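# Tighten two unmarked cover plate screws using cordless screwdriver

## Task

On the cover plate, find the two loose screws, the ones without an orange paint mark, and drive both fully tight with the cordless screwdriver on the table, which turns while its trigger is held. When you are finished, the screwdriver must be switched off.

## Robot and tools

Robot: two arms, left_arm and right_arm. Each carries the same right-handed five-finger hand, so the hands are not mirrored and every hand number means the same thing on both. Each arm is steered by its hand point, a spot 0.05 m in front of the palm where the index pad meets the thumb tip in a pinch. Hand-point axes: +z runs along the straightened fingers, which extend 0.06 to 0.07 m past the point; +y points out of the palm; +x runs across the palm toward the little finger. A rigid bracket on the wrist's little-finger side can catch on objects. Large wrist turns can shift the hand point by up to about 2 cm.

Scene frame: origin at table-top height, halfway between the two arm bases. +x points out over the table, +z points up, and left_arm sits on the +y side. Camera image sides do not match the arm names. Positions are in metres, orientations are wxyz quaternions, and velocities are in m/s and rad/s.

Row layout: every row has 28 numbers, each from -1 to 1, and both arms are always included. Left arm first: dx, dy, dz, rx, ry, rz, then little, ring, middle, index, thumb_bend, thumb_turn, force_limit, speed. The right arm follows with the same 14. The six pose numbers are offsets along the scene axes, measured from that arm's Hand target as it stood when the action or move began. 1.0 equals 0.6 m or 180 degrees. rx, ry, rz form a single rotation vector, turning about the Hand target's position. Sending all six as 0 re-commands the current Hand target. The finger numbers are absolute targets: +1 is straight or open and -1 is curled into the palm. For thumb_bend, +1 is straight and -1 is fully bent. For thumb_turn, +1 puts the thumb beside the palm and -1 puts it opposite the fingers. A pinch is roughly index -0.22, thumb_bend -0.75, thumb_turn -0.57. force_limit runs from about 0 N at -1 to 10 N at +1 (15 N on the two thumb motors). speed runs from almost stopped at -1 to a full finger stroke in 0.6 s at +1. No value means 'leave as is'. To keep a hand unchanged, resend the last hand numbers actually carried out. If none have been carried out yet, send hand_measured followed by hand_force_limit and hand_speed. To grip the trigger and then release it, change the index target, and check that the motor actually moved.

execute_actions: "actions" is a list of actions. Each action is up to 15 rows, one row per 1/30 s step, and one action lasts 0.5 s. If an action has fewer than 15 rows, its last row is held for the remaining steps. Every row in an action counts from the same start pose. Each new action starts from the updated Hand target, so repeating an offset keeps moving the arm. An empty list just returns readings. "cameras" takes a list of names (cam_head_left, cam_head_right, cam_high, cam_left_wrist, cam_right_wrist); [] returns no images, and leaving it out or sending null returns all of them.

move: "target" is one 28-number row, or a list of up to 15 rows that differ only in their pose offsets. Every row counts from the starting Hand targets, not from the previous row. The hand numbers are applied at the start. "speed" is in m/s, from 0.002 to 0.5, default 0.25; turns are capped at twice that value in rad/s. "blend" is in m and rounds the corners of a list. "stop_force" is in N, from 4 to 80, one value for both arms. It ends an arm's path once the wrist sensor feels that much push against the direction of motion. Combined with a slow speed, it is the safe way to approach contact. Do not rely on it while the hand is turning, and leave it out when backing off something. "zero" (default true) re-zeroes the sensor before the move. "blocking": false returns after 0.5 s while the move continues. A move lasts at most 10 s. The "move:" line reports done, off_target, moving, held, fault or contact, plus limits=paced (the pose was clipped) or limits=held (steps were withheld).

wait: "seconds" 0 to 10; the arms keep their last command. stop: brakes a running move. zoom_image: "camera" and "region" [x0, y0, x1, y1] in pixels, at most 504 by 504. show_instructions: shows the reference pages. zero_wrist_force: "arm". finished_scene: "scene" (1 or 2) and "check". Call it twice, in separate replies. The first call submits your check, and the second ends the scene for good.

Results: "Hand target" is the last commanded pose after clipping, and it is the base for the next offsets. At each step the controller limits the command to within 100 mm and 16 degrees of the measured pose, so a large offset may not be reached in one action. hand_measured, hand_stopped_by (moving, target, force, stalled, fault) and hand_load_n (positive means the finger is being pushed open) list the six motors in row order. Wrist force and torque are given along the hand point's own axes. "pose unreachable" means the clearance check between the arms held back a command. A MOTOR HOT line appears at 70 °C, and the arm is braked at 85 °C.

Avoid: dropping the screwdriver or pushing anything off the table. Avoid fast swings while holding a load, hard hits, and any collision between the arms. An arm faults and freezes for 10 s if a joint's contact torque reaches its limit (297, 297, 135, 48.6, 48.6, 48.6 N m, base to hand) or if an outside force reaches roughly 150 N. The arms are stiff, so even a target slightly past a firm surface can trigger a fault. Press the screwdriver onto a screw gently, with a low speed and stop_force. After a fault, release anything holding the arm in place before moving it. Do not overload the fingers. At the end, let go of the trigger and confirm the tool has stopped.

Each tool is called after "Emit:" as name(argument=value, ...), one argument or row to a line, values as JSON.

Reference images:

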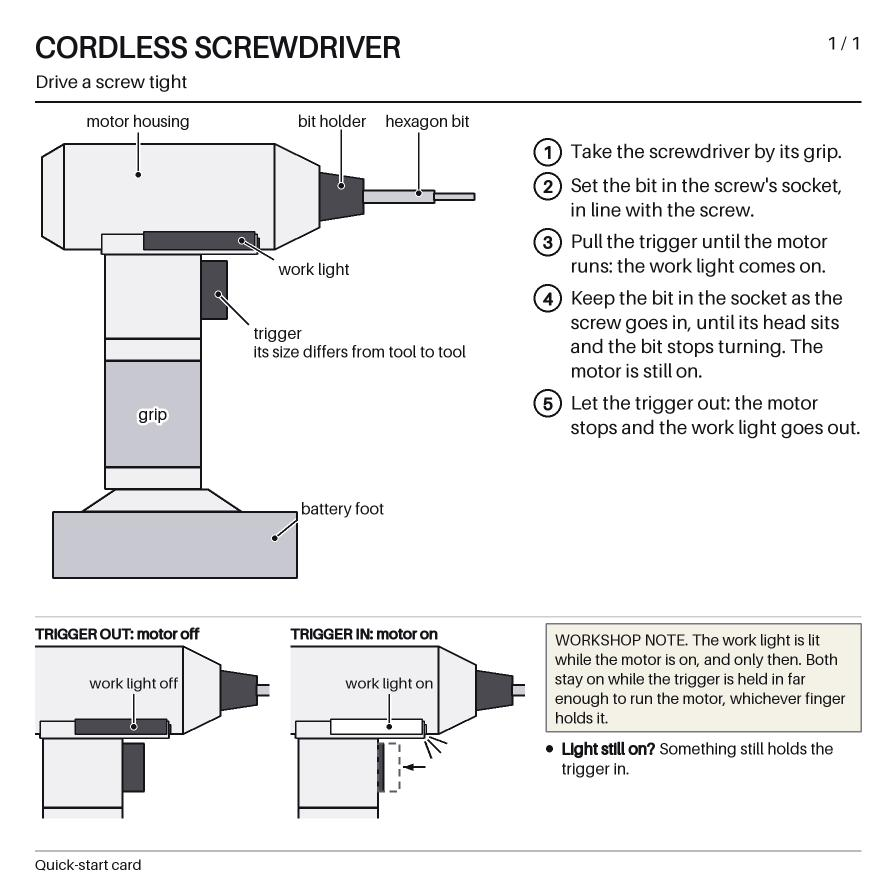

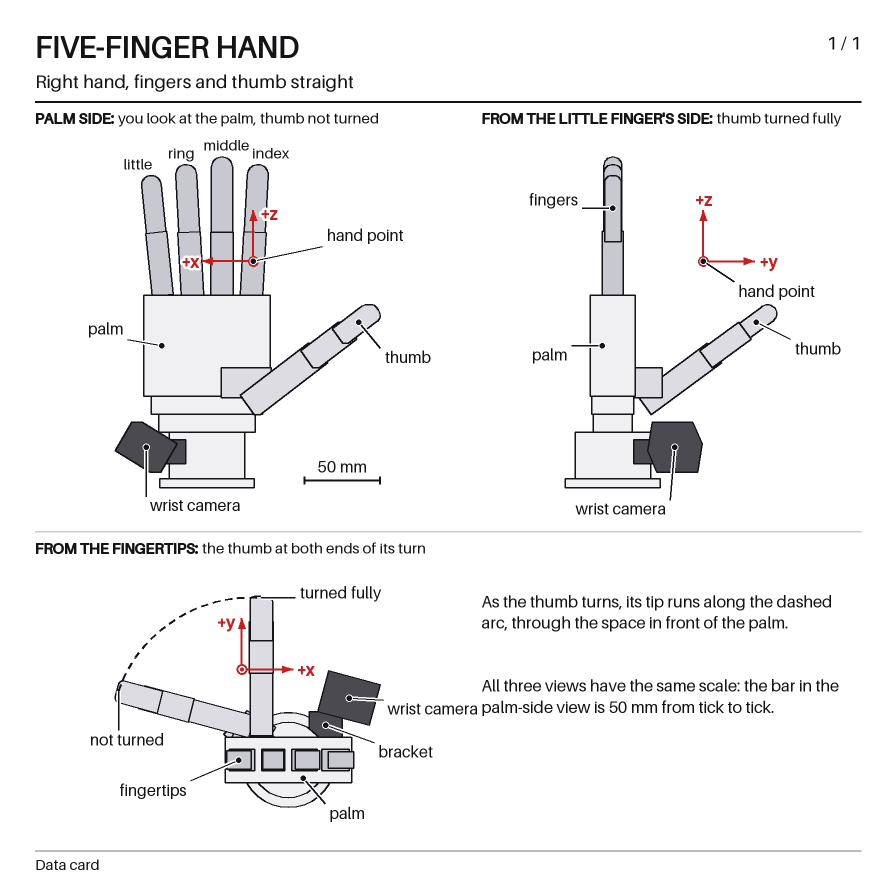

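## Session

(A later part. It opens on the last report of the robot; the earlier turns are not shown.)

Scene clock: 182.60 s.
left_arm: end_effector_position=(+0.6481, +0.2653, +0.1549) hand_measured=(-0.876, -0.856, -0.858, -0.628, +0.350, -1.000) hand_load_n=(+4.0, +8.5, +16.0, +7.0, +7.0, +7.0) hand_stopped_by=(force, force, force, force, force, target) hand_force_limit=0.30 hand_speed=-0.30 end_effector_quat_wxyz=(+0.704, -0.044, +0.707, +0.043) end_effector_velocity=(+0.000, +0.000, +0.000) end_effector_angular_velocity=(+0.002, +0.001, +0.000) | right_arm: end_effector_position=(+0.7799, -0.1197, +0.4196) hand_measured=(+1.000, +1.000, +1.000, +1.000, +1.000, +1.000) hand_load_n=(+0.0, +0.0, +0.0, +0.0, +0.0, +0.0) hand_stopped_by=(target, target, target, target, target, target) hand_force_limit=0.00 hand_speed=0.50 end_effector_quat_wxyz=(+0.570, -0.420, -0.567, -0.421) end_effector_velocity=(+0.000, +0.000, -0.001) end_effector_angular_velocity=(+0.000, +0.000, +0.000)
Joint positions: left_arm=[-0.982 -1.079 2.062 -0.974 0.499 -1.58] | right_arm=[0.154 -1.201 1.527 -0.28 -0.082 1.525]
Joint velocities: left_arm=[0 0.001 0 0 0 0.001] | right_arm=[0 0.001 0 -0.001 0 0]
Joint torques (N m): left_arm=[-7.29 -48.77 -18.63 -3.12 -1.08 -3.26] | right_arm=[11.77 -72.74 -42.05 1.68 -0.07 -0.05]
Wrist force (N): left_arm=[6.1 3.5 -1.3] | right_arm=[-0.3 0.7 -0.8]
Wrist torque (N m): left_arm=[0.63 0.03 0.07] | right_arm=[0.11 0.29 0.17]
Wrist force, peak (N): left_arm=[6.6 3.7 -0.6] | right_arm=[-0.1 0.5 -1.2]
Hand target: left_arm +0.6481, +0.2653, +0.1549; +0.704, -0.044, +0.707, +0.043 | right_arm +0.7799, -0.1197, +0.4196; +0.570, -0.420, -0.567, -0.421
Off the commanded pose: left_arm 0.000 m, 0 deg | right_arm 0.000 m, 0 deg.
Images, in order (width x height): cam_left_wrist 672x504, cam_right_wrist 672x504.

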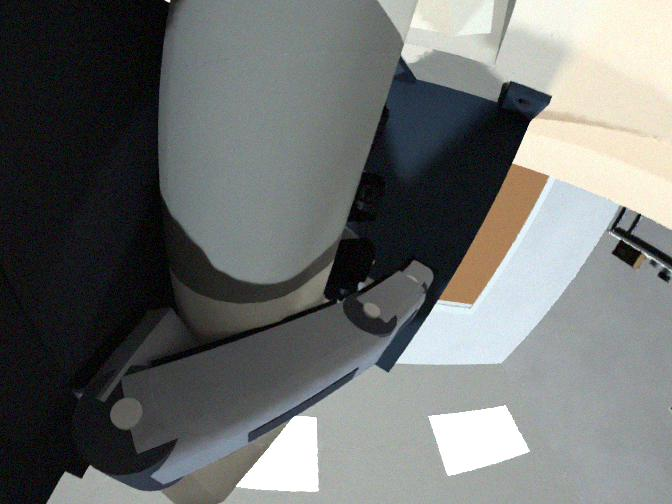

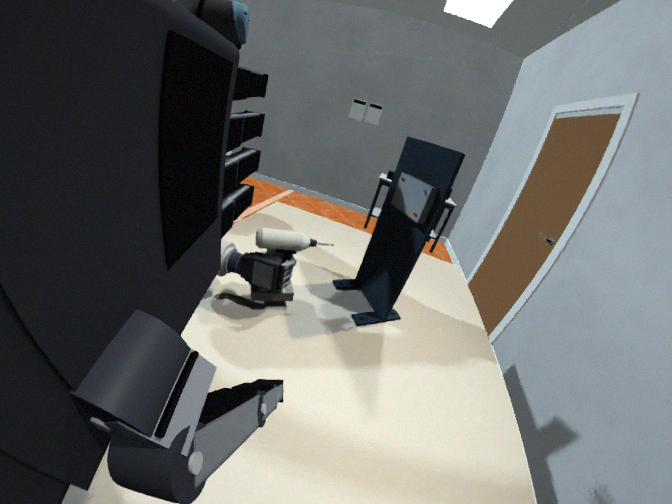

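Emit:
execute_actions(
  actions=[
    [[0,0,0,0,0,0,-0.98,-0.98,-0.98,-0.98,-0.98,-1,0.8,-0.5,0,0,0,0,0,0,1,1,1,1,1,1,0,0.5]],
    [[0,0,0,0,0,0,-0.98,-0.98,-0.98,-0.98,-0.98,-1,0.8,-0.5,0,0,0,0,0,0,1,1,1,1,1,1,0,0.5]],
  ],
  cameras=["cam_right_wrist"],
)

Emit:
zoom_image(
  camera="cam_right_wrist",
  region=[230, 210, 350, 320],
)

Scene clock: 183.97 s.
left_arm: end_effector_position=(+0.6481, +0.2653, +0.1549) hand_measured=(-0.876, -0.856, -0.858, -0.762, +0.350, -1.000) hand_load_n=(+4.5, +9.0, +16.0, +9.5, +7.0, +7.0) hand_stopped_by=(force, force, force, force, force, target) hand_force_limit=0.80 hand_speed=-0.50 end_effector_quat_wxyz=(+0.704, -0.044, +0.707, +0.043) end_effector_velocity=(+0.000, +0.000, +0.000) end_effector_angular_velocity=(+0.000, +0.000, +0.001) | right_arm: end_effector_position=(+0.7799, -0.1197, +0.4196) hand_measured=(+1.000, +1.000, +1.000, +1.000, +1.000, +1.000) hand_load_n=(+0.0, +0.0, +0.5, +0.0, +0.0, +0.0) hand_stopped_by=(target, target, target, target, target, target) hand_force_limit=0.00 hand_speed=0.50 end_effector_quat_wxyz=(+0.570, -0.420, -0.567, -0.421) end_effector_velocity=(-0.001, +0.000, +0.001) end_effector_angular_velocity=(+0.000, +0.000, +0.000)
Joint positions: left_arm=[-0.982 -1.079 2.062 -0.974 0.499 -1.58] | right_arm=[0.154 -1.201 1.527 -0.28 -0.082 1.525]
Joint velocities: left_arm=[0 0 0 0 -0.001 0] | right_arm=[0 -0.002 0 0.001 0 0]
Joint torques (N m): left_arm=[-11 -44.63 -20.87 -2.57 -1.59 -2.79] | right_arm=[12.52 -71.78 -42.52 1.65 -0.02 -0.32]
Wrist force (N): left_arm=[6.3 3.5 -0.8] | right_arm=[-0.1 0.2 -0.8]
Wrist torque (N m): left_arm=[0.59 0.00 0.09] | right_arm=[0.04 0.27 0.16]
Wrist force, peak (N): left_arm=[6.4 3.7 -1.1] | right_arm=[-0.3 0.6 -1.1]
Hand target: left_arm +0.6481, +0.2653, +0.1549; +0.704, -0.044, +0.707, +0.043 | right_arm +0.7799, -0.1197, +0.4196; +0.570, -0.420, -0.567, -0.421
Off the commanded pose: left_arm 0.000 m, 0 deg | right_arm 0.000 m, 0 deg.
Images, in order (width x height): cam_right_wrist 672x504.

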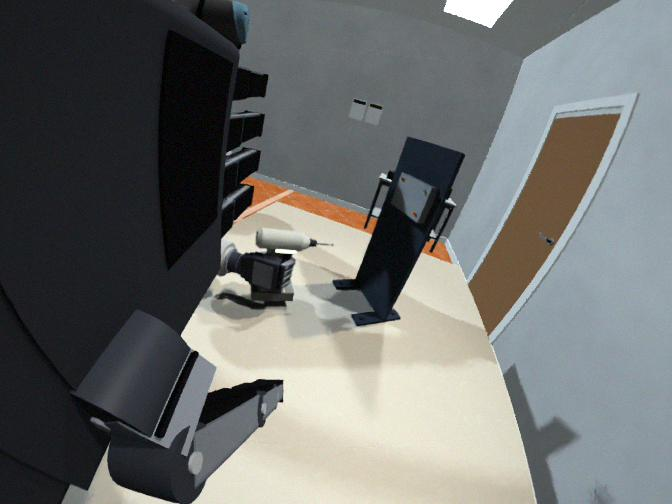

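Scaled by 4.200 from the camera's 672x504 image, which has a finer 960x720 frame.

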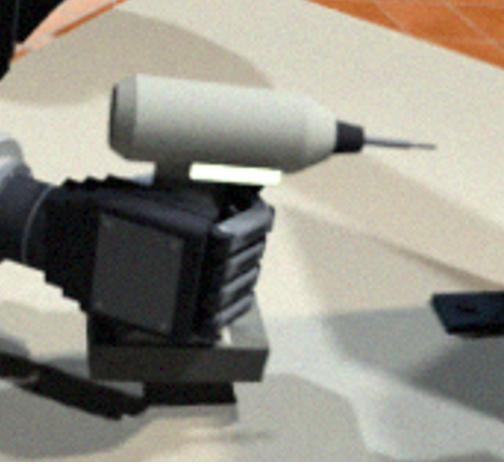

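Emit:
execute_actions(
  actions=[
    [[0,0,0,0,0,0,-0.98,-0.98,-0.98,-0.3,-0.98,-1,0.8,0,0,0,0,0,0,0,1,1,1,1,1,1,0,0.5]],
    [[0,0,0,0,0,0,-0.98,-0.98,-0.98,-0.3,-0.98,-1,0.8,0,0,0,0,0,0,0,1,1,1,1,1,1,0,0.5]],
  ],
  cameras=["cam_right_wrist"],
)

Emit:
zoom_image(
  camera="cam_right_wrist",
  region=[230, 210, 350, 320],
)

Emit:
zoom_image(
  camera="cam_high",
  region=[360, 120, 500, 340],
)

Emit:
zoom_image(
  camera="cam_head_right",
  region=[260, 70, 420, 290],
)

Scene clock: 185.33 s.
left_arm: end_effector_position=(+0.6481, +0.2653, +0.1549) hand_measured=(-0.876, -0.856, -0.858, -0.300, +0.350, -1.000) hand_load_n=(+4.5, +9.0, +16.0, +0.0, +6.5, +7.5) hand_stopped_by=(force, force, force, target, force, target) hand_force_limit=0.80 hand_speed=0.00 end_effector_quat_wxyz=(+0.704, -0.044, +0.707, +0.043) end_effector_velocity=(+0.000, +0.001, +0.000) end_effector_angular_velocity=(+0.000, +0.000, +0.001) | right_arm: end_effector_position=(+0.7799, -0.1197, +0.4196) hand_measured=(+1.000, +1.000, +1.000, +1.000, +1.000, +1.000) hand_load_n=(+0.0, +0.0, +0.0, +0.0, +0.0, +0.0) hand_stopped_by=(target, target, target, target, target, target) hand_force_limit=0.00 hand_speed=0.50 end_effector_quat_wxyz=(+0.570, -0.420, -0.567, -0.421) end_effector_velocity=(+0.000, +0.000, -0.001) end_effector_angular_velocity=(+0.000, +0.002, +0.000)
Joint positions: left_arm=[-0.982 -1.079 2.062 -0.974 0.499 -1.58] | right_arm=[0.154 -1.201 1.527 -0.28 -0.082 1.525]
Joint velocities: left_arm=[0.001 0 0 0 0 0] | right_arm=[0 0.001 0 0.001 0 0]
Joint torques (N m): left_arm=[-10.95 -46.94 -23.04 -1.37 -1.88 -2.85] | right_arm=[11.23 -73.61 -42.24 1.63 0.11 -0.17]
Wrist force (N): left_arm=[6.2 3.3 -0.9] | right_arm=[-0.3 0.6 -0.8]
Wrist torque (N m): left_arm=[0.59 0.00 0.08] | right_arm=[0.11 0.29 0.17]
Wrist force, peak (N): left_arm=[6.3 4.0 -0.4] | right_arm=[-0.5 0.3 -1.0]
Hand target: left_arm +0.6481, +0.2653, +0.1549; +0.704, -0.044, +0.707, +0.043 | right_arm +0.7799, -0.1197, +0.4196; +0.570, -0.420, -0.567, -0.421
Off the commanded pose: left_arm 0.000 m, 0 deg | right_arm 0.000 m, 0 deg.
Images, in order (width x height): cam_right_wrist 672x504.

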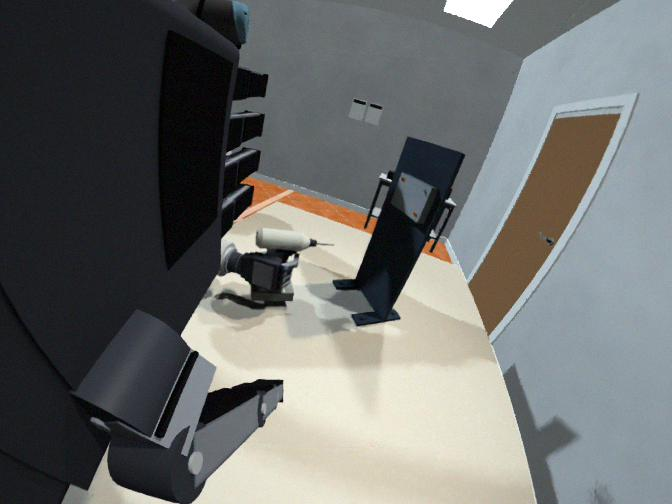

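Scaled by 4.200 from the camera's 672x504 image, which has a finer 960x720 frame.

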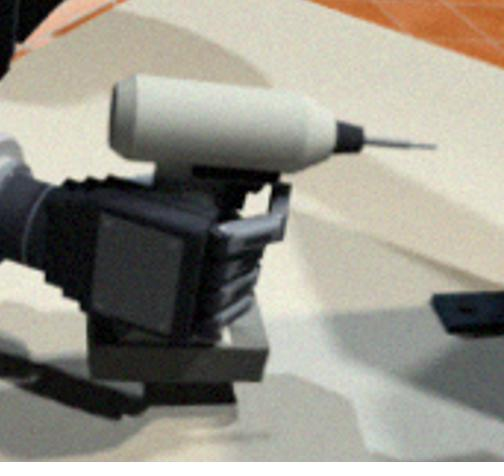

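This scene's latest camera images include none from cam_high. They are from: cam_right_wrist. cam_high's image comes with the result of a call that names it in "cameras".

This scene's latest camera images include none from cam_head_right. They are from: cam_right_wrist. cam_head_right's image comes with the result of a call that names it in "cameras".

Emit:
execute_actions(
  actions=[],
)

Emit:
zoom_image(
  camera="cam_head_right",
  region=[260, 70, 420, 290],
)

Emit:
zoom_image(
  camera="cam_head_left",
  region=[260, 70, 420, 290],
)

Emit:
zoom_image(
  camera="cam_high",
  region=[360, 120, 500, 340],
)

Scene clock: 186.13 s.
left_arm: end_effector_position=(+0.6481, +0.2653, +0.1549) hand_measured=(-0.876, -0.856, -0.858, -0.300, +0.350, -1.000) hand_load_n=(+4.5, +9.0, +16.0, +0.0, +6.5, +7.5) hand_stopped_by=(force, force, force, target, force, target) hand_force_limit=0.80 hand_speed=0.00 end_effector_quat_wxyz=(+0.704, -0.044, +0.707, +0.043) end_effector_velocity=(+0.000, +0.000, +0.000) end_effector_angular_velocity=(+0.000, +0.000, +0.000) | right_arm: end_effector_position=(+0.7799, -0.1197, +0.4196) hand_measured=(+1.000, +1.000, +1.000, +1.000, +1.000, +1.000) hand_load_n=(+0.0, +0.0, +0.0, +0.0, +0.5, +0.0) hand_stopped_by=(target, target, target, target, target, target) hand_force_limit=0.00 hand_speed=0.50 end_effector_quat_wxyz=(+0.570, -0.420, -0.567, -0.421) end_effector_velocity=(+0.000, +0.000, +0.000) end_effector_angular_velocity=(+0.000, +0.000, +0.000)
Joint positions: left_arm=[-0.982 -1.079 2.062 -0.974 0.499 -1.58] | right_arm=[0.154 -1.201 1.527 -0.28 -0.082 1.525]
Joint velocities: left_arm=[0 0 0 0 0 0] | right_arm=[0 0 0 0 0 0]
Joint torques (N m): left_arm=[-8.75 -46.7 -25.17 -1.37 -1.83 -2.94] | right_arm=[11.52 -71.73 -42.59 1.67 0.01 -0.26]
Wrist force (N): left_arm=[6.2 3.5 -0.7] | right_arm=[0.1 0.4 -0.7]
Wrist torque (N m): left_arm=[0.60 0.00 0.09] | right_arm=[0.08 0.24 0.19]
Wrist force, peak (N): left_arm=[6.6 3.8 -0.9] | right_arm=[-0.1 0.5 -1.3]
Hand target: left_arm +0.6481, +0.2653, +0.1549; +0.704, -0.044, +0.707, +0.043 | right_arm +0.7799, -0.1197, +0.4196; +0.570, -0.420, -0.567, -0.421
Off the commanded pose: left_arm 0.000 m, 0 deg | right_arm 0.000 m, 0 deg.

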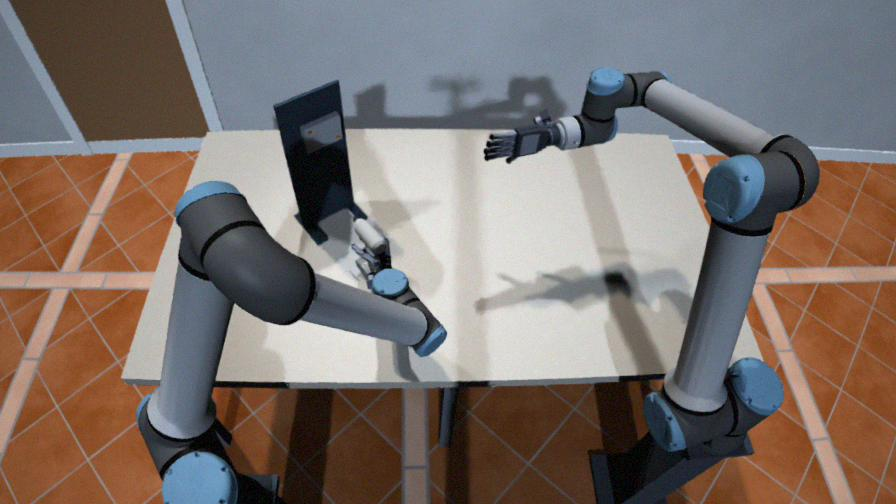

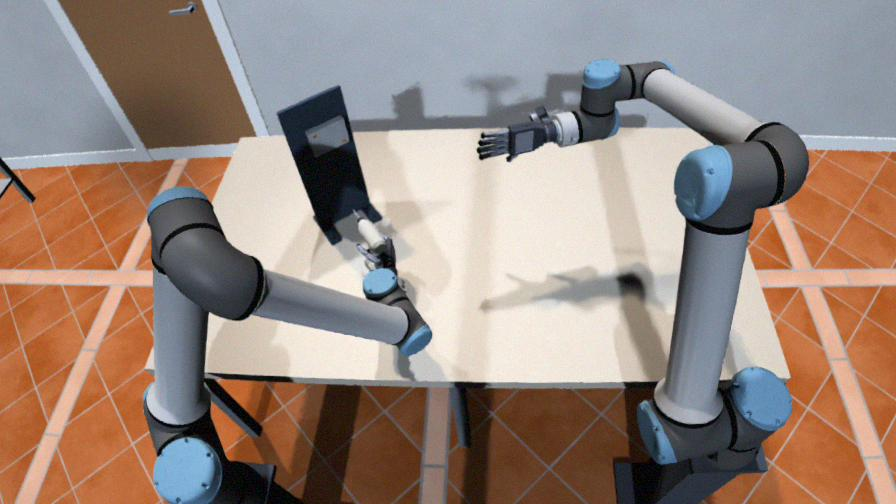

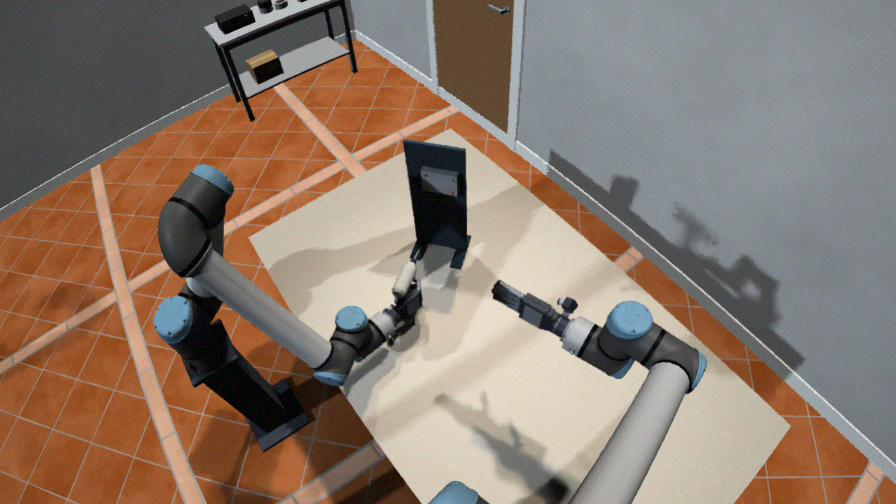

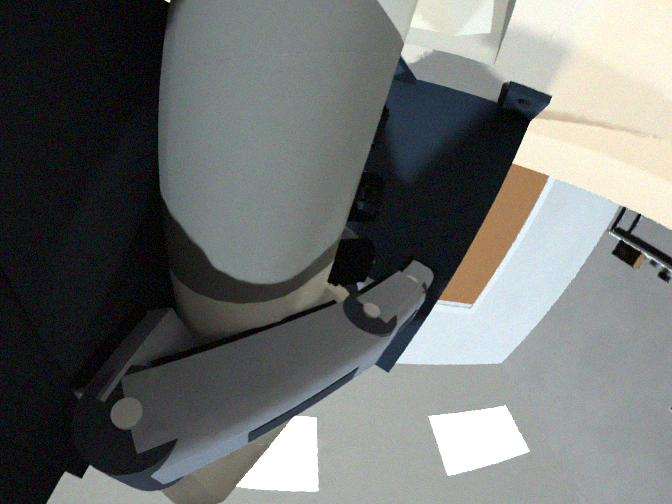

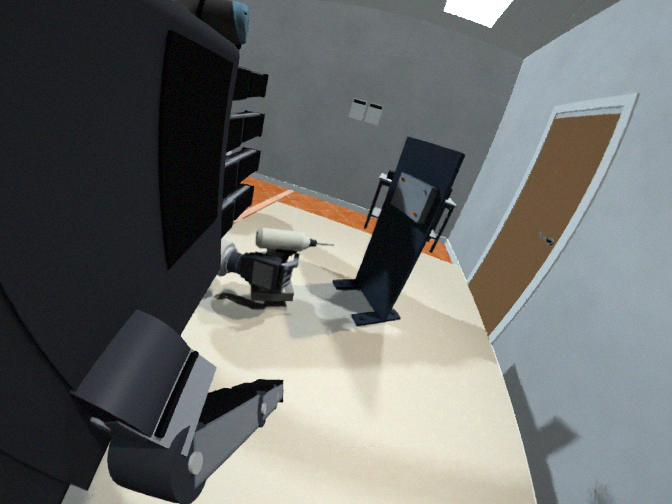

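Scaled by 2.291.

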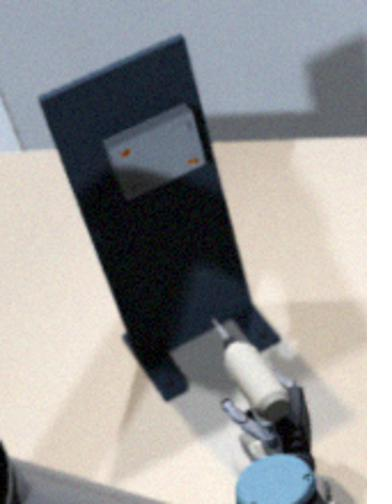

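Scaled by 2.291.

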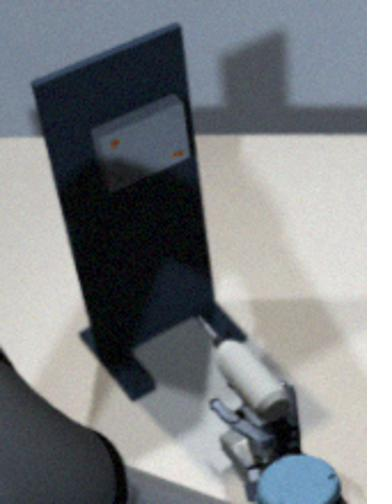

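Scaled by 2.291.

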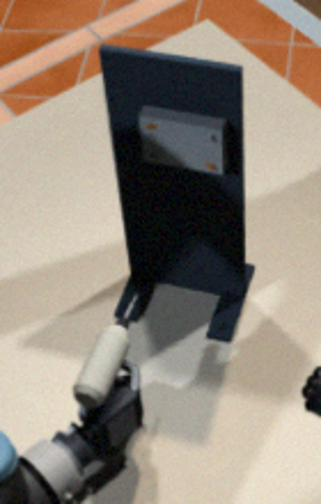

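Emit:
move(
  target=[0.03,-0.108,0.30,0,0,0.022,-0.98,-0.98,-0.98,-0.3,-0.98,-1,0.8,0,0,0,0,0,0,0,1,1,1,1,1,1,0,0.5],
  speed=0.12,
)

Emit:
zoom_image(
  camera="cam_right_wrist",
  region=[200, 110, 480, 320],
)

Emit:
zoom_image(
  camera="cam_head_right",
  region=[260, 70, 420, 290],
)

Emit:
zoom_image(
  camera="cam_high",
  region=[360, 120, 500, 340],
)

Scene clock: 189.07 s.
left_arm: end_effector_position=(+0.6661, +0.2001, +0.3350) hand_measured=(-0.876, -0.856, -0.858, -0.300, +0.350, -1.000) hand_load_n=(+4.0, +9.0, +16.0, +0.0, +6.5, +7.5) hand_stopped_by=(force, force, force, target, force, target) hand_force_limit=0.80 hand_speed=0.00 end_effector_quat_wxyz=(+0.702, -0.069, +0.705, +0.067) end_effector_velocity=(+0.000, +0.000, +0.000) end_effector_angular_velocity=(-0.002, -0.001, -0.001) | right_arm: end_effector_position=(+0.7799, -0.1197, +0.4196) hand_measured=(+1.000, +1.000, +1.000, +1.000, +1.000, +1.000) hand_load_n=(+0.0, +0.0, +0.0, +0.0, +0.0, +0.0) hand_stopped_by=(target, target, target, target, target, target) hand_force_limit=0.00 hand_speed=0.50 end_effector_quat_wxyz=(+0.570, -0.420, -0.567, -0.421) end_effector_velocity=(+0.000, +0.000, +0.000) end_effector_angular_velocity=(+0.000, -0.001, +0.000)
Joint positions: left_arm=[-1.023 -1.213 1.827 -0.603 0.389 -1.582] | right_arm=[0.154 -1.201 1.527 -0.28 -0.082 1.525]
Joint velocities: left_arm=[0.001 -0.001 0.001 -0.003 0.002 0] | right_arm=[0 0 0 0 0 0]
Joint torques (N m): left_arm=[9.05 -45.72 -25.17 -3.65 2.68 -0.91] | right_arm=[10.54 -72.24 -42.13 1.6 0.05 -0.2]
Wrist force (N): left_arm=[6.2 3.6 -1.2] | right_arm=[0.1 0.7 -0.4]
Wrist torque (N m): left_arm=[0.63 0.01 0.10] | right_arm=[0.10 0.22 0.19]
Wrist force, peak (N): left_arm=[8.9 4.9 -1.3] | right_arm=[-0.1 0.8 -1.1]
Hand target: left_arm +0.6661, +0.2002, +0.3349; +0.702, -0.069, +0.705, +0.067 | right_arm +0.7799, -0.1197, +0.4196; +0.570, -0.420, -0.567, -0.421
Off the commanded pose: left_arm 0.000 m, 0 deg | right_arm 0.000 m, 0 deg.
move: done

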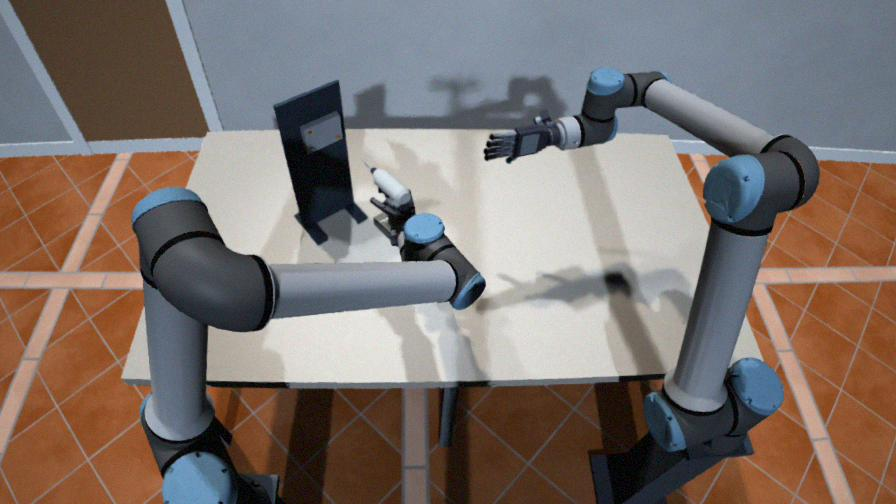

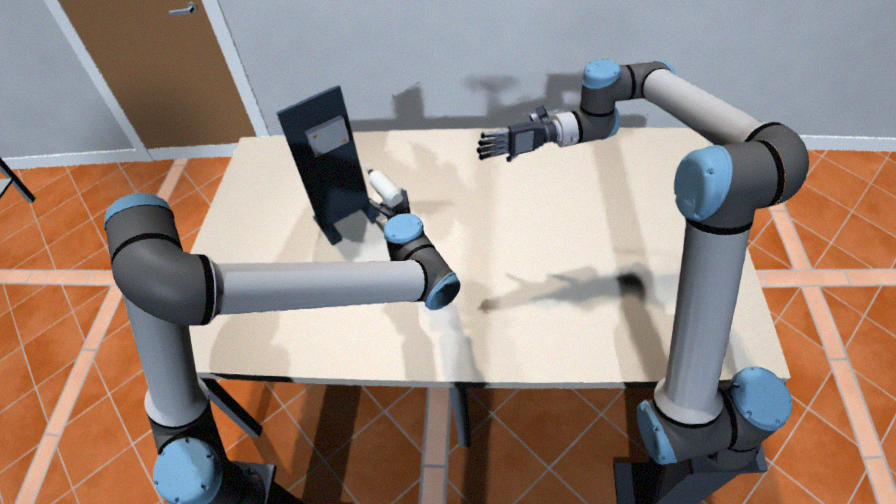

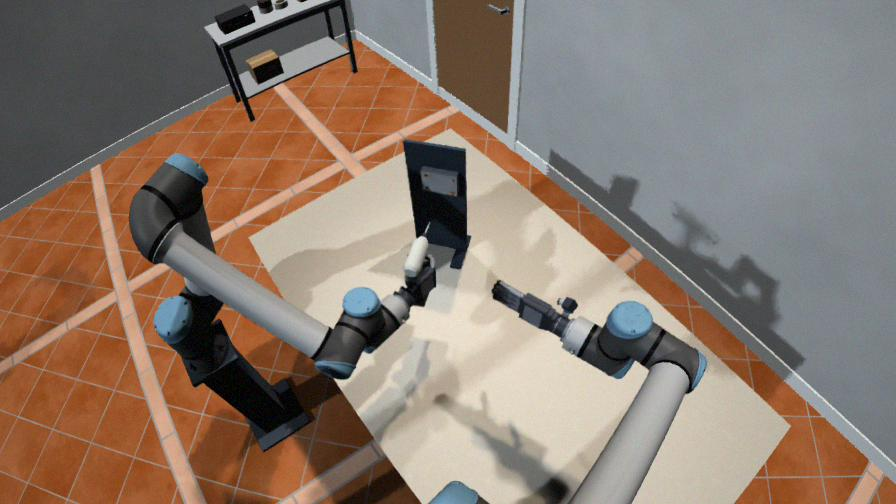

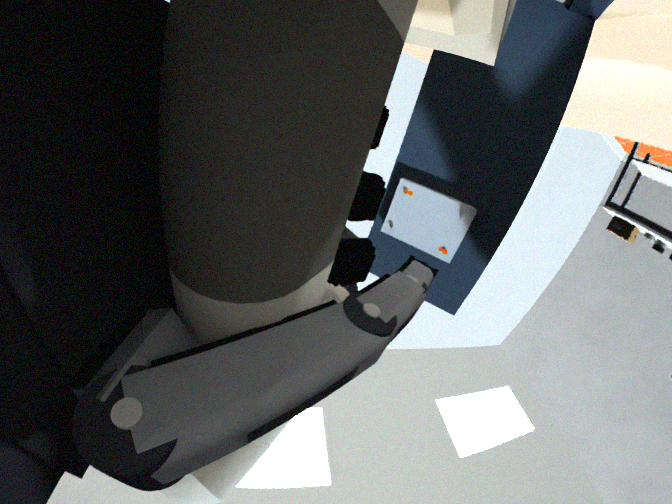

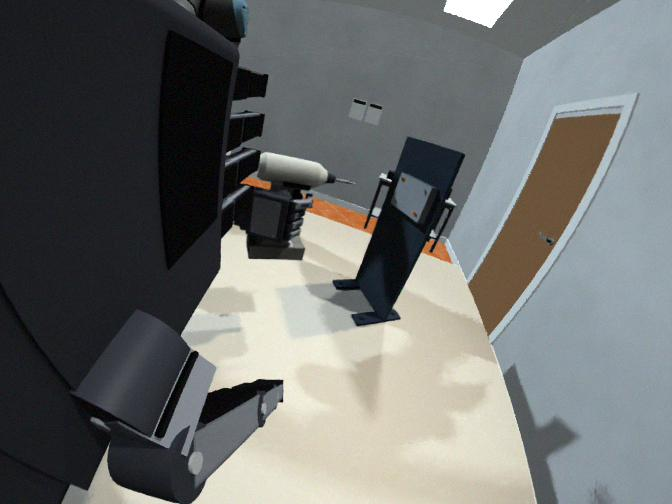

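Scaled by 1.800 from the camera's 672x504 image, which has a finer 960x720 frame.

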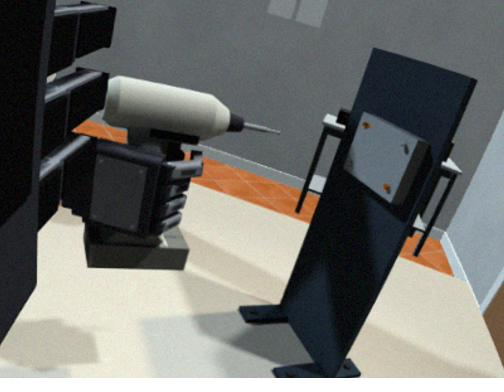

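Scaled by 2.291.

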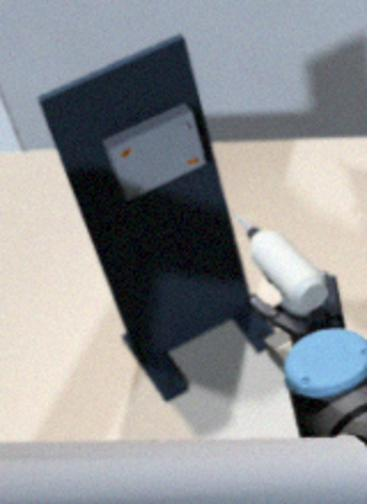

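Scaled by 2.291.

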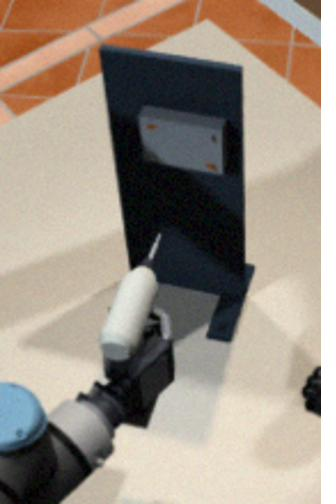

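Emit:
move(
  target=[0,0,0,0,0,0,-0.98,-0.98,-0.98,-0.3,-0.98,-1,0.8,0,-0.02,0.30,0.28,-0.186,-0.0564,0,1,1,1,1,1,1,0,0.5],
  speed=0.2,
  cameras=["cam_head_right", "cam_right_wrist"],
)

Emit:
zoom_image(
  camera="cam_right_wrist",
  region=[200, 150, 480, 360],
)

Scene clock: 191.97 s.
left_arm: end_effector_position=(+0.6661, +0.2002, +0.3349) hand_measured=(-0.876, -0.856, -0.858, -0.300, +0.350, -1.000) hand_load_n=(+4.5, +9.0, +16.0, +0.0, +7.0, +7.5) hand_stopped_by=(force, force, force, target, force, target) hand_force_limit=0.80 hand_speed=0.00 end_effector_quat_wxyz=(+0.702, -0.069, +0.705, +0.067) end_effector_velocity=(+0.000, -0.001, +0.000) end_effector_angular_velocity=(+0.001, +0.000, -0.002) | right_arm: end_effector_position=(+0.7676, +0.0604, +0.5872) hand_measured=(+1.000, +1.000, +1.000, +1.000, +1.000, +1.000) hand_load_n=(+0.0, +0.0, +0.0, +0.0, -0.5, +0.0) hand_stopped_by=(target, target, target, target, target, target) hand_force_limit=0.00 hand_speed=0.50 end_effector_quat_wxyz=(-0.373, +0.527, +0.712, +0.275) end_effector_velocity=(+0.001, +0.000, +0.001) end_effector_angular_velocity=(+0.000, -0.003, -0.001)
Joint positions: left_arm=[-1.023 -1.213 1.827 -0.603 0.389 -1.582] | right_arm=[0.448 -1.27 1.333 -1.924 -0.638 3.501]
Joint velocities: left_arm=[-0.001 0 0 0 0.001 0.001] | right_arm=[0 0 -0.002 0 -0.002 0]
Joint torques (N m): left_arm=[10.38 -50.15 -29.67 -4.15 1.88 4.07] | right_arm=[2.53 -77.75 -51.54 -4.48 0.21 0.48]
Wrist force (N): left_arm=[6.2 3.5 -0.7] | right_arm=[0.2 0.6 -0.8]
Wrist torque (N m): left_arm=[0.59 0.00 0.10] | right_arm=[0.17 0.09 0.17]
Wrist force, peak (N): left_arm=[6.6 3.6 -1.2] | right_arm=[-1.7 0.4 -2.6]
Hand target: left_arm +0.6661, +0.2002, +0.3349; +0.702, -0.069, +0.705, +0.067 | right_arm +0.7676, +0.0604, +0.5873; -0.373, +0.527, +0.712, +0.275
Off the commanded pose: left_arm 0.000 m, 0 deg | right_arm 0.001 m, 0 deg.
move: done
Images, in order (width x height): cam_head_right 896x504, cam_right_wrist 672x504.

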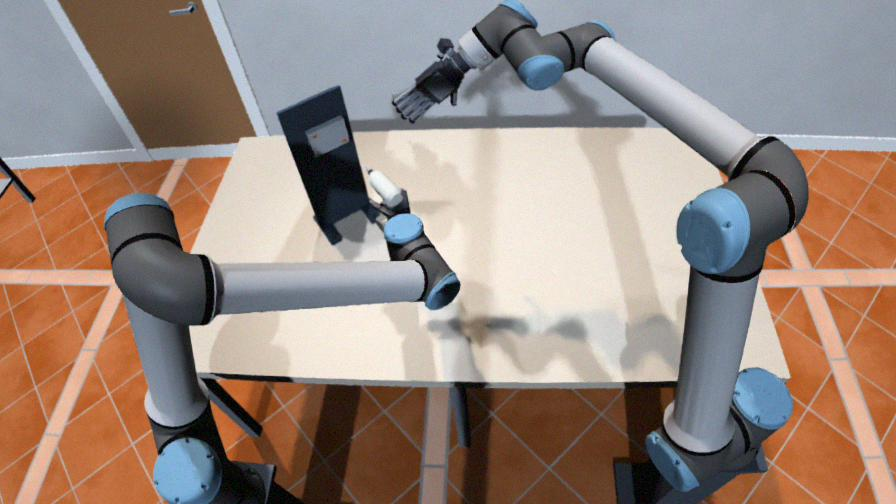

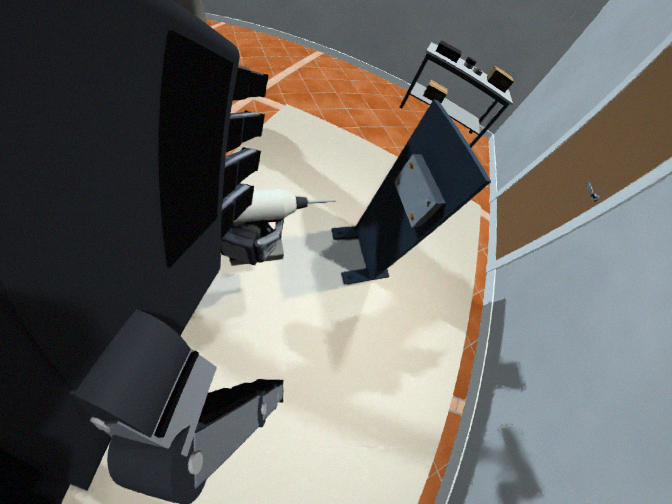

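Scaled by 1.800 from the camera's 672x504 image, which has a finer 960x720 frame.

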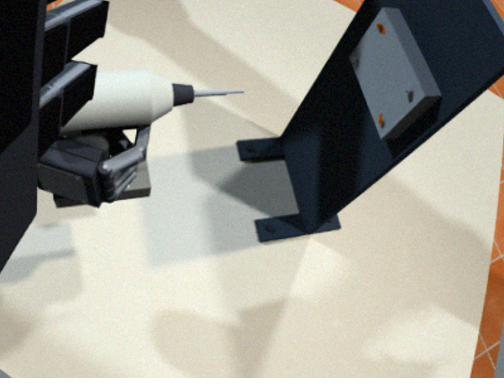

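Emit:
zoom_image(
  camera="cam_right_wrist",
  region=[380, 145, 460, 235],
)

Emit:
zoom_image(
  camera="cam_right_wrist",
  region=[220, 170, 350, 270],
)

Scaled by 5.600 from the camera's 672x504 image, which has a finer 960x720 frame.

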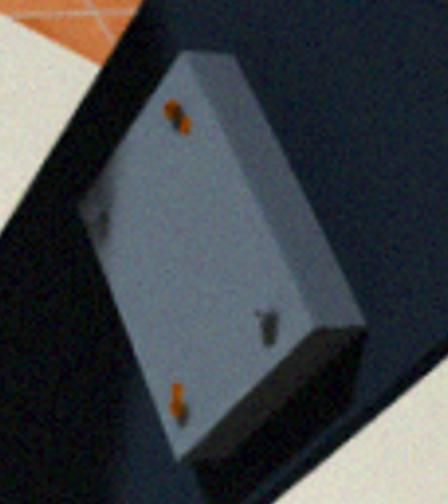

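Scaled by 3.877 from the camera's 672x504 image, which has a finer 960x720 frame.

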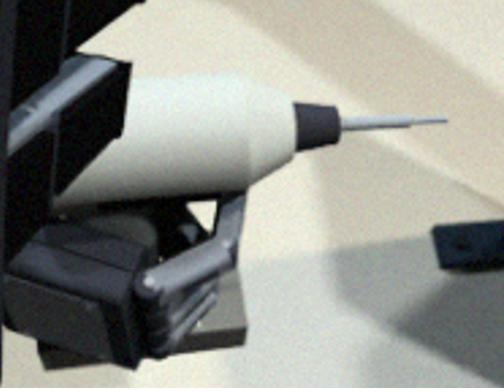

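Emit:
move(
  target=[0,0,0,0,0,0,-0.98,-0.98,-0.98,-0.3,-0.98,-1,0.8,0,-0.15,0.03,0.12,0,0,0,1,1,1,1,1,1,0,0.5],
  speed=0.2,
  cameras=["cam_high", "cam_right_wrist"],
)

Emit:
zoom_image(
  camera="cam_right_wrist",
  region=[230, 150, 480, 330],
)

Scene clock: 194.97 s.
left_arm: end_effector_position=(+0.6661, +0.2002, +0.3349) hand_measured=(-0.876, -0.856, -0.858, -0.300, +0.350, -1.000) hand_load_n=(+4.5, +9.0, +16.0, +0.0, +6.5, +7.5) hand_stopped_by=(force, force, force, target, force, target) hand_force_limit=0.80 hand_speed=0.00 end_effector_quat_wxyz=(+0.702, -0.069, +0.705, +0.067) end_effector_velocity=(+0.000, +0.000, +0.000) end_effector_angular_velocity=(+0.000, +0.000, +0.001) | right_arm: end_effector_position=(+0.6775, +0.0786, +0.6592) hand_measured=(+1.000, +1.000, +1.000, +1.000, +1.000, +1.000) hand_load_n=(+0.0, +0.0, +0.0, +0.0, +0.0, +0.0) hand_stopped_by=(target, target, target, target, target, target) hand_force_limit=0.00 hand_speed=0.50 end_effector_quat_wxyz=(-0.373, +0.527, +0.712, +0.275) end_effector_velocity=(+0.000, +0.000, +0.000) end_effector_angular_velocity=(+0.000, +0.001, +0.000)
Joint positions: left_arm=[-1.023 -1.213 1.827 -0.603 0.389 -1.582] | right_arm=[0.523 -1.358 1.336 -1.932 -0.663 3.617]
Joint velocities: left_arm=[0 0 0 0 -0.001 0.001] | right_arm=[0 -0.001 0 0.001 0 0]
Joint torques (N m): left_arm=[7.16 -50.19 -28.58 -3.79 1.83 4.27] | right_arm=[-6.35 -71.79 -40.42 -5.5 3.8 -0.35]
Wrist force (N): left_arm=[6.2 3.5 -0.6] | right_arm=[0.5 0.7 -0.7]
Wrist torque (N m): left_arm=[0.59 0.00 0.10] | right_arm=[0.19 0.06 0.19]
Wrist force, peak (N): left_arm=[6.5 3.8 -0.7] | right_arm=[-1.7 2.2 -0.3]
Hand target: left_arm +0.6661, +0.2002, +0.3349; +0.702, -0.069, +0.705, +0.067 | right_arm +0.6775, +0.0785, +0.6592; -0.373, +0.527, +0.712, +0.275
Off the commanded pose: left_arm 0.000 m, 0 deg | right_arm 0.000 m, 0 deg.
move: done
Images, in order (width x height): cam_high 896x504, cam_right_wrist 672x504.

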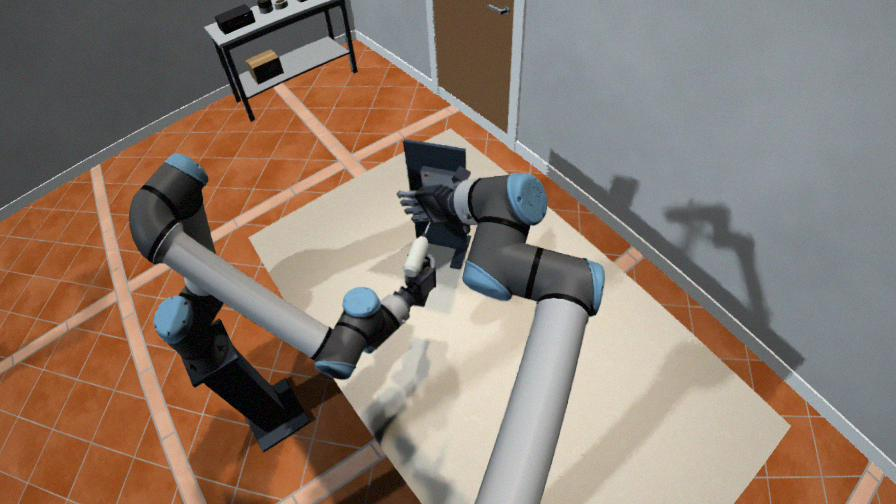

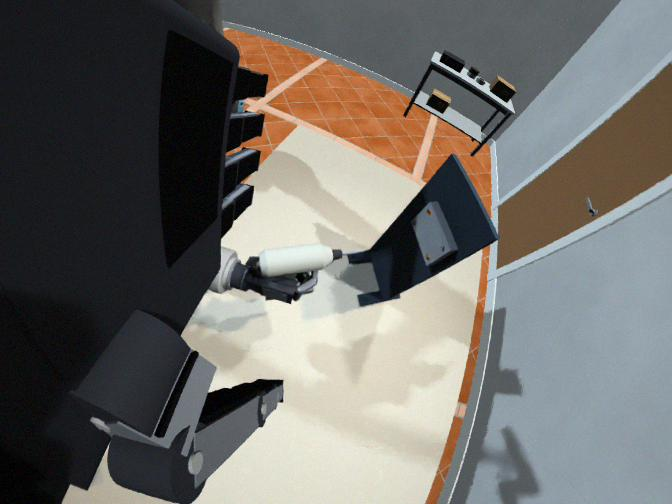

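Scaled by 2.016 from the camera's 672x504 image, which has a finer 960x720 frame.

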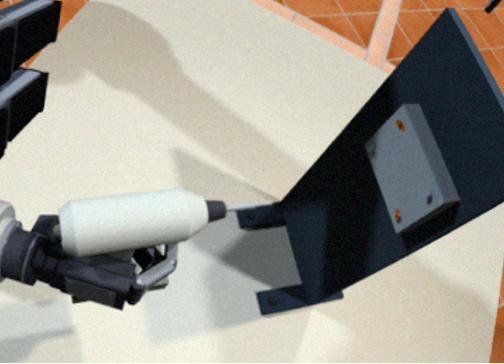

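Emit:
move(
  target=[0.1945,0.1035,0.0383,0,0,0,-0.98,-0.98,-0.98,-0.3,-0.98,-1,0.8,0,0,0,0,0,0,0,1,1,1,1,1,1,0,0.5],
  speed=0.1,
  stop_force=10,
  cameras=["cam_head_right", "cam_right_wrist"],
)

Emit:
zoom_image(
  camera="cam_right_wrist",
  region=[300, 190, 480, 310],
)

Scene clock: 198.10 s.
left_arm: end_effector_position=(+0.7831, +0.2622, +0.3578) hand_measured=(-0.876, -0.856, -0.858, -0.300, +0.350, -1.000) hand_load_n=(+4.5, +9.0, +16.5, +0.0, +7.0, +7.5) hand_stopped_by=(force, force, force, target, force, target) hand_force_limit=0.80 hand_speed=0.00 end_effector_quat_wxyz=(+0.702, -0.069, +0.705, +0.068) end_effector_velocity=(+0.000, -0.001, +0.001) end_effector_angular_velocity=(+0.000, +0.000, -0.001) | right_arm: end_effector_position=(+0.6775, +0.0785, +0.6592) hand_measured=(+1.000, +1.000, +1.000, +1.000, +1.000, +1.000) hand_load_n=(+0.0, +0.0, +0.0, +0.0, +0.0, +0.0) hand_stopped_by=(target, target, target, target, target, target) hand_force_limit=0.00 hand_speed=0.50 end_effector_quat_wxyz=(-0.373, +0.527, +0.712, +0.275) end_effector_velocity=(+0.000, +0.000, +0.001) end_effector_angular_velocity=(+0.001, -0.001, +0.000)
Joint positions: left_arm=[-0.839 -1.155 1.694 -0.531 0.573 -1.578] | right_arm=[0.522 -1.358 1.336 -1.932 -0.663 3.617]
Joint velocities: left_arm=[-0.001 -0.001 0 0 0 0] | right_arm=[0 -0.001 0 -0.001 0 0]
Joint torques (N m): left_arm=[-3.49 -86.59 -30.12 -4.71 -0.82 -2.4] | right_arm=[-13.08 -76.89 -46.73 -2.58 3.02 0.91]
Wrist force (N): left_arm=[6.2 3.7 -1.0] | right_arm=[0.3 0.5 -0.6]
Wrist torque (N m): left_arm=[0.65 0.02 0.09] | right_arm=[0.14 0.09 0.17]
Wrist force, peak (N): left_arm=[6.9 3.1 -3.1] | right_arm=[0.6 0.5 -0.9]
Hand target: left_arm +0.7831, +0.2622, +0.3578; +0.702, -0.069, +0.705, +0.068 | right_arm +0.6775, +0.0785, +0.6592; -0.373, +0.527, +0.712, +0.275
Off the commanded pose: left_arm 0.000 m, 0 deg | right_arm 0.000 m, 0 deg.
move: done
Images, in order (width x height): cam_head_right 896x504, cam_right_wrist 672x504.

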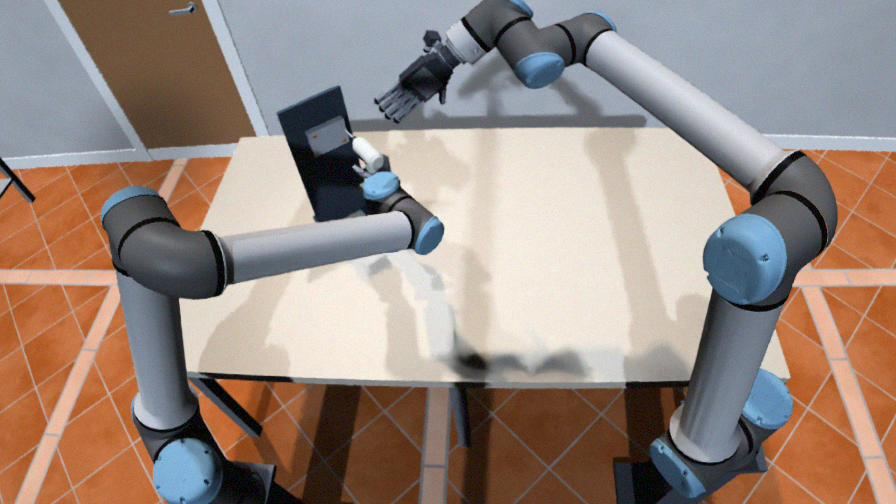

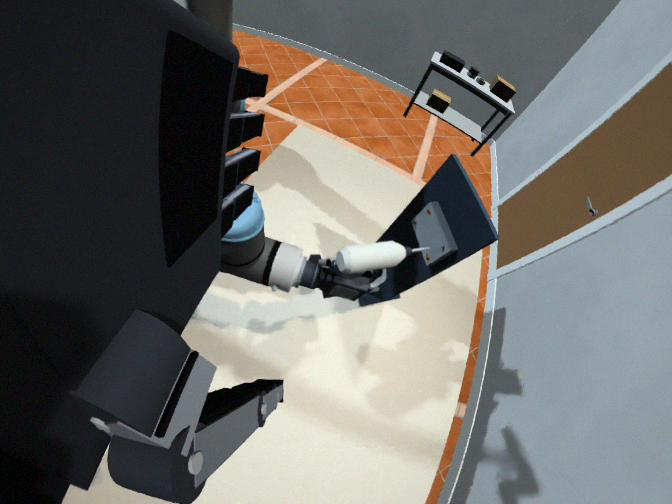

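Scaled by 2.800 from the camera's 672x504 image, which has a finer 960x720 frame.

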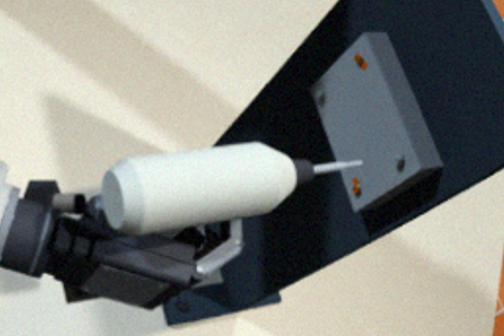

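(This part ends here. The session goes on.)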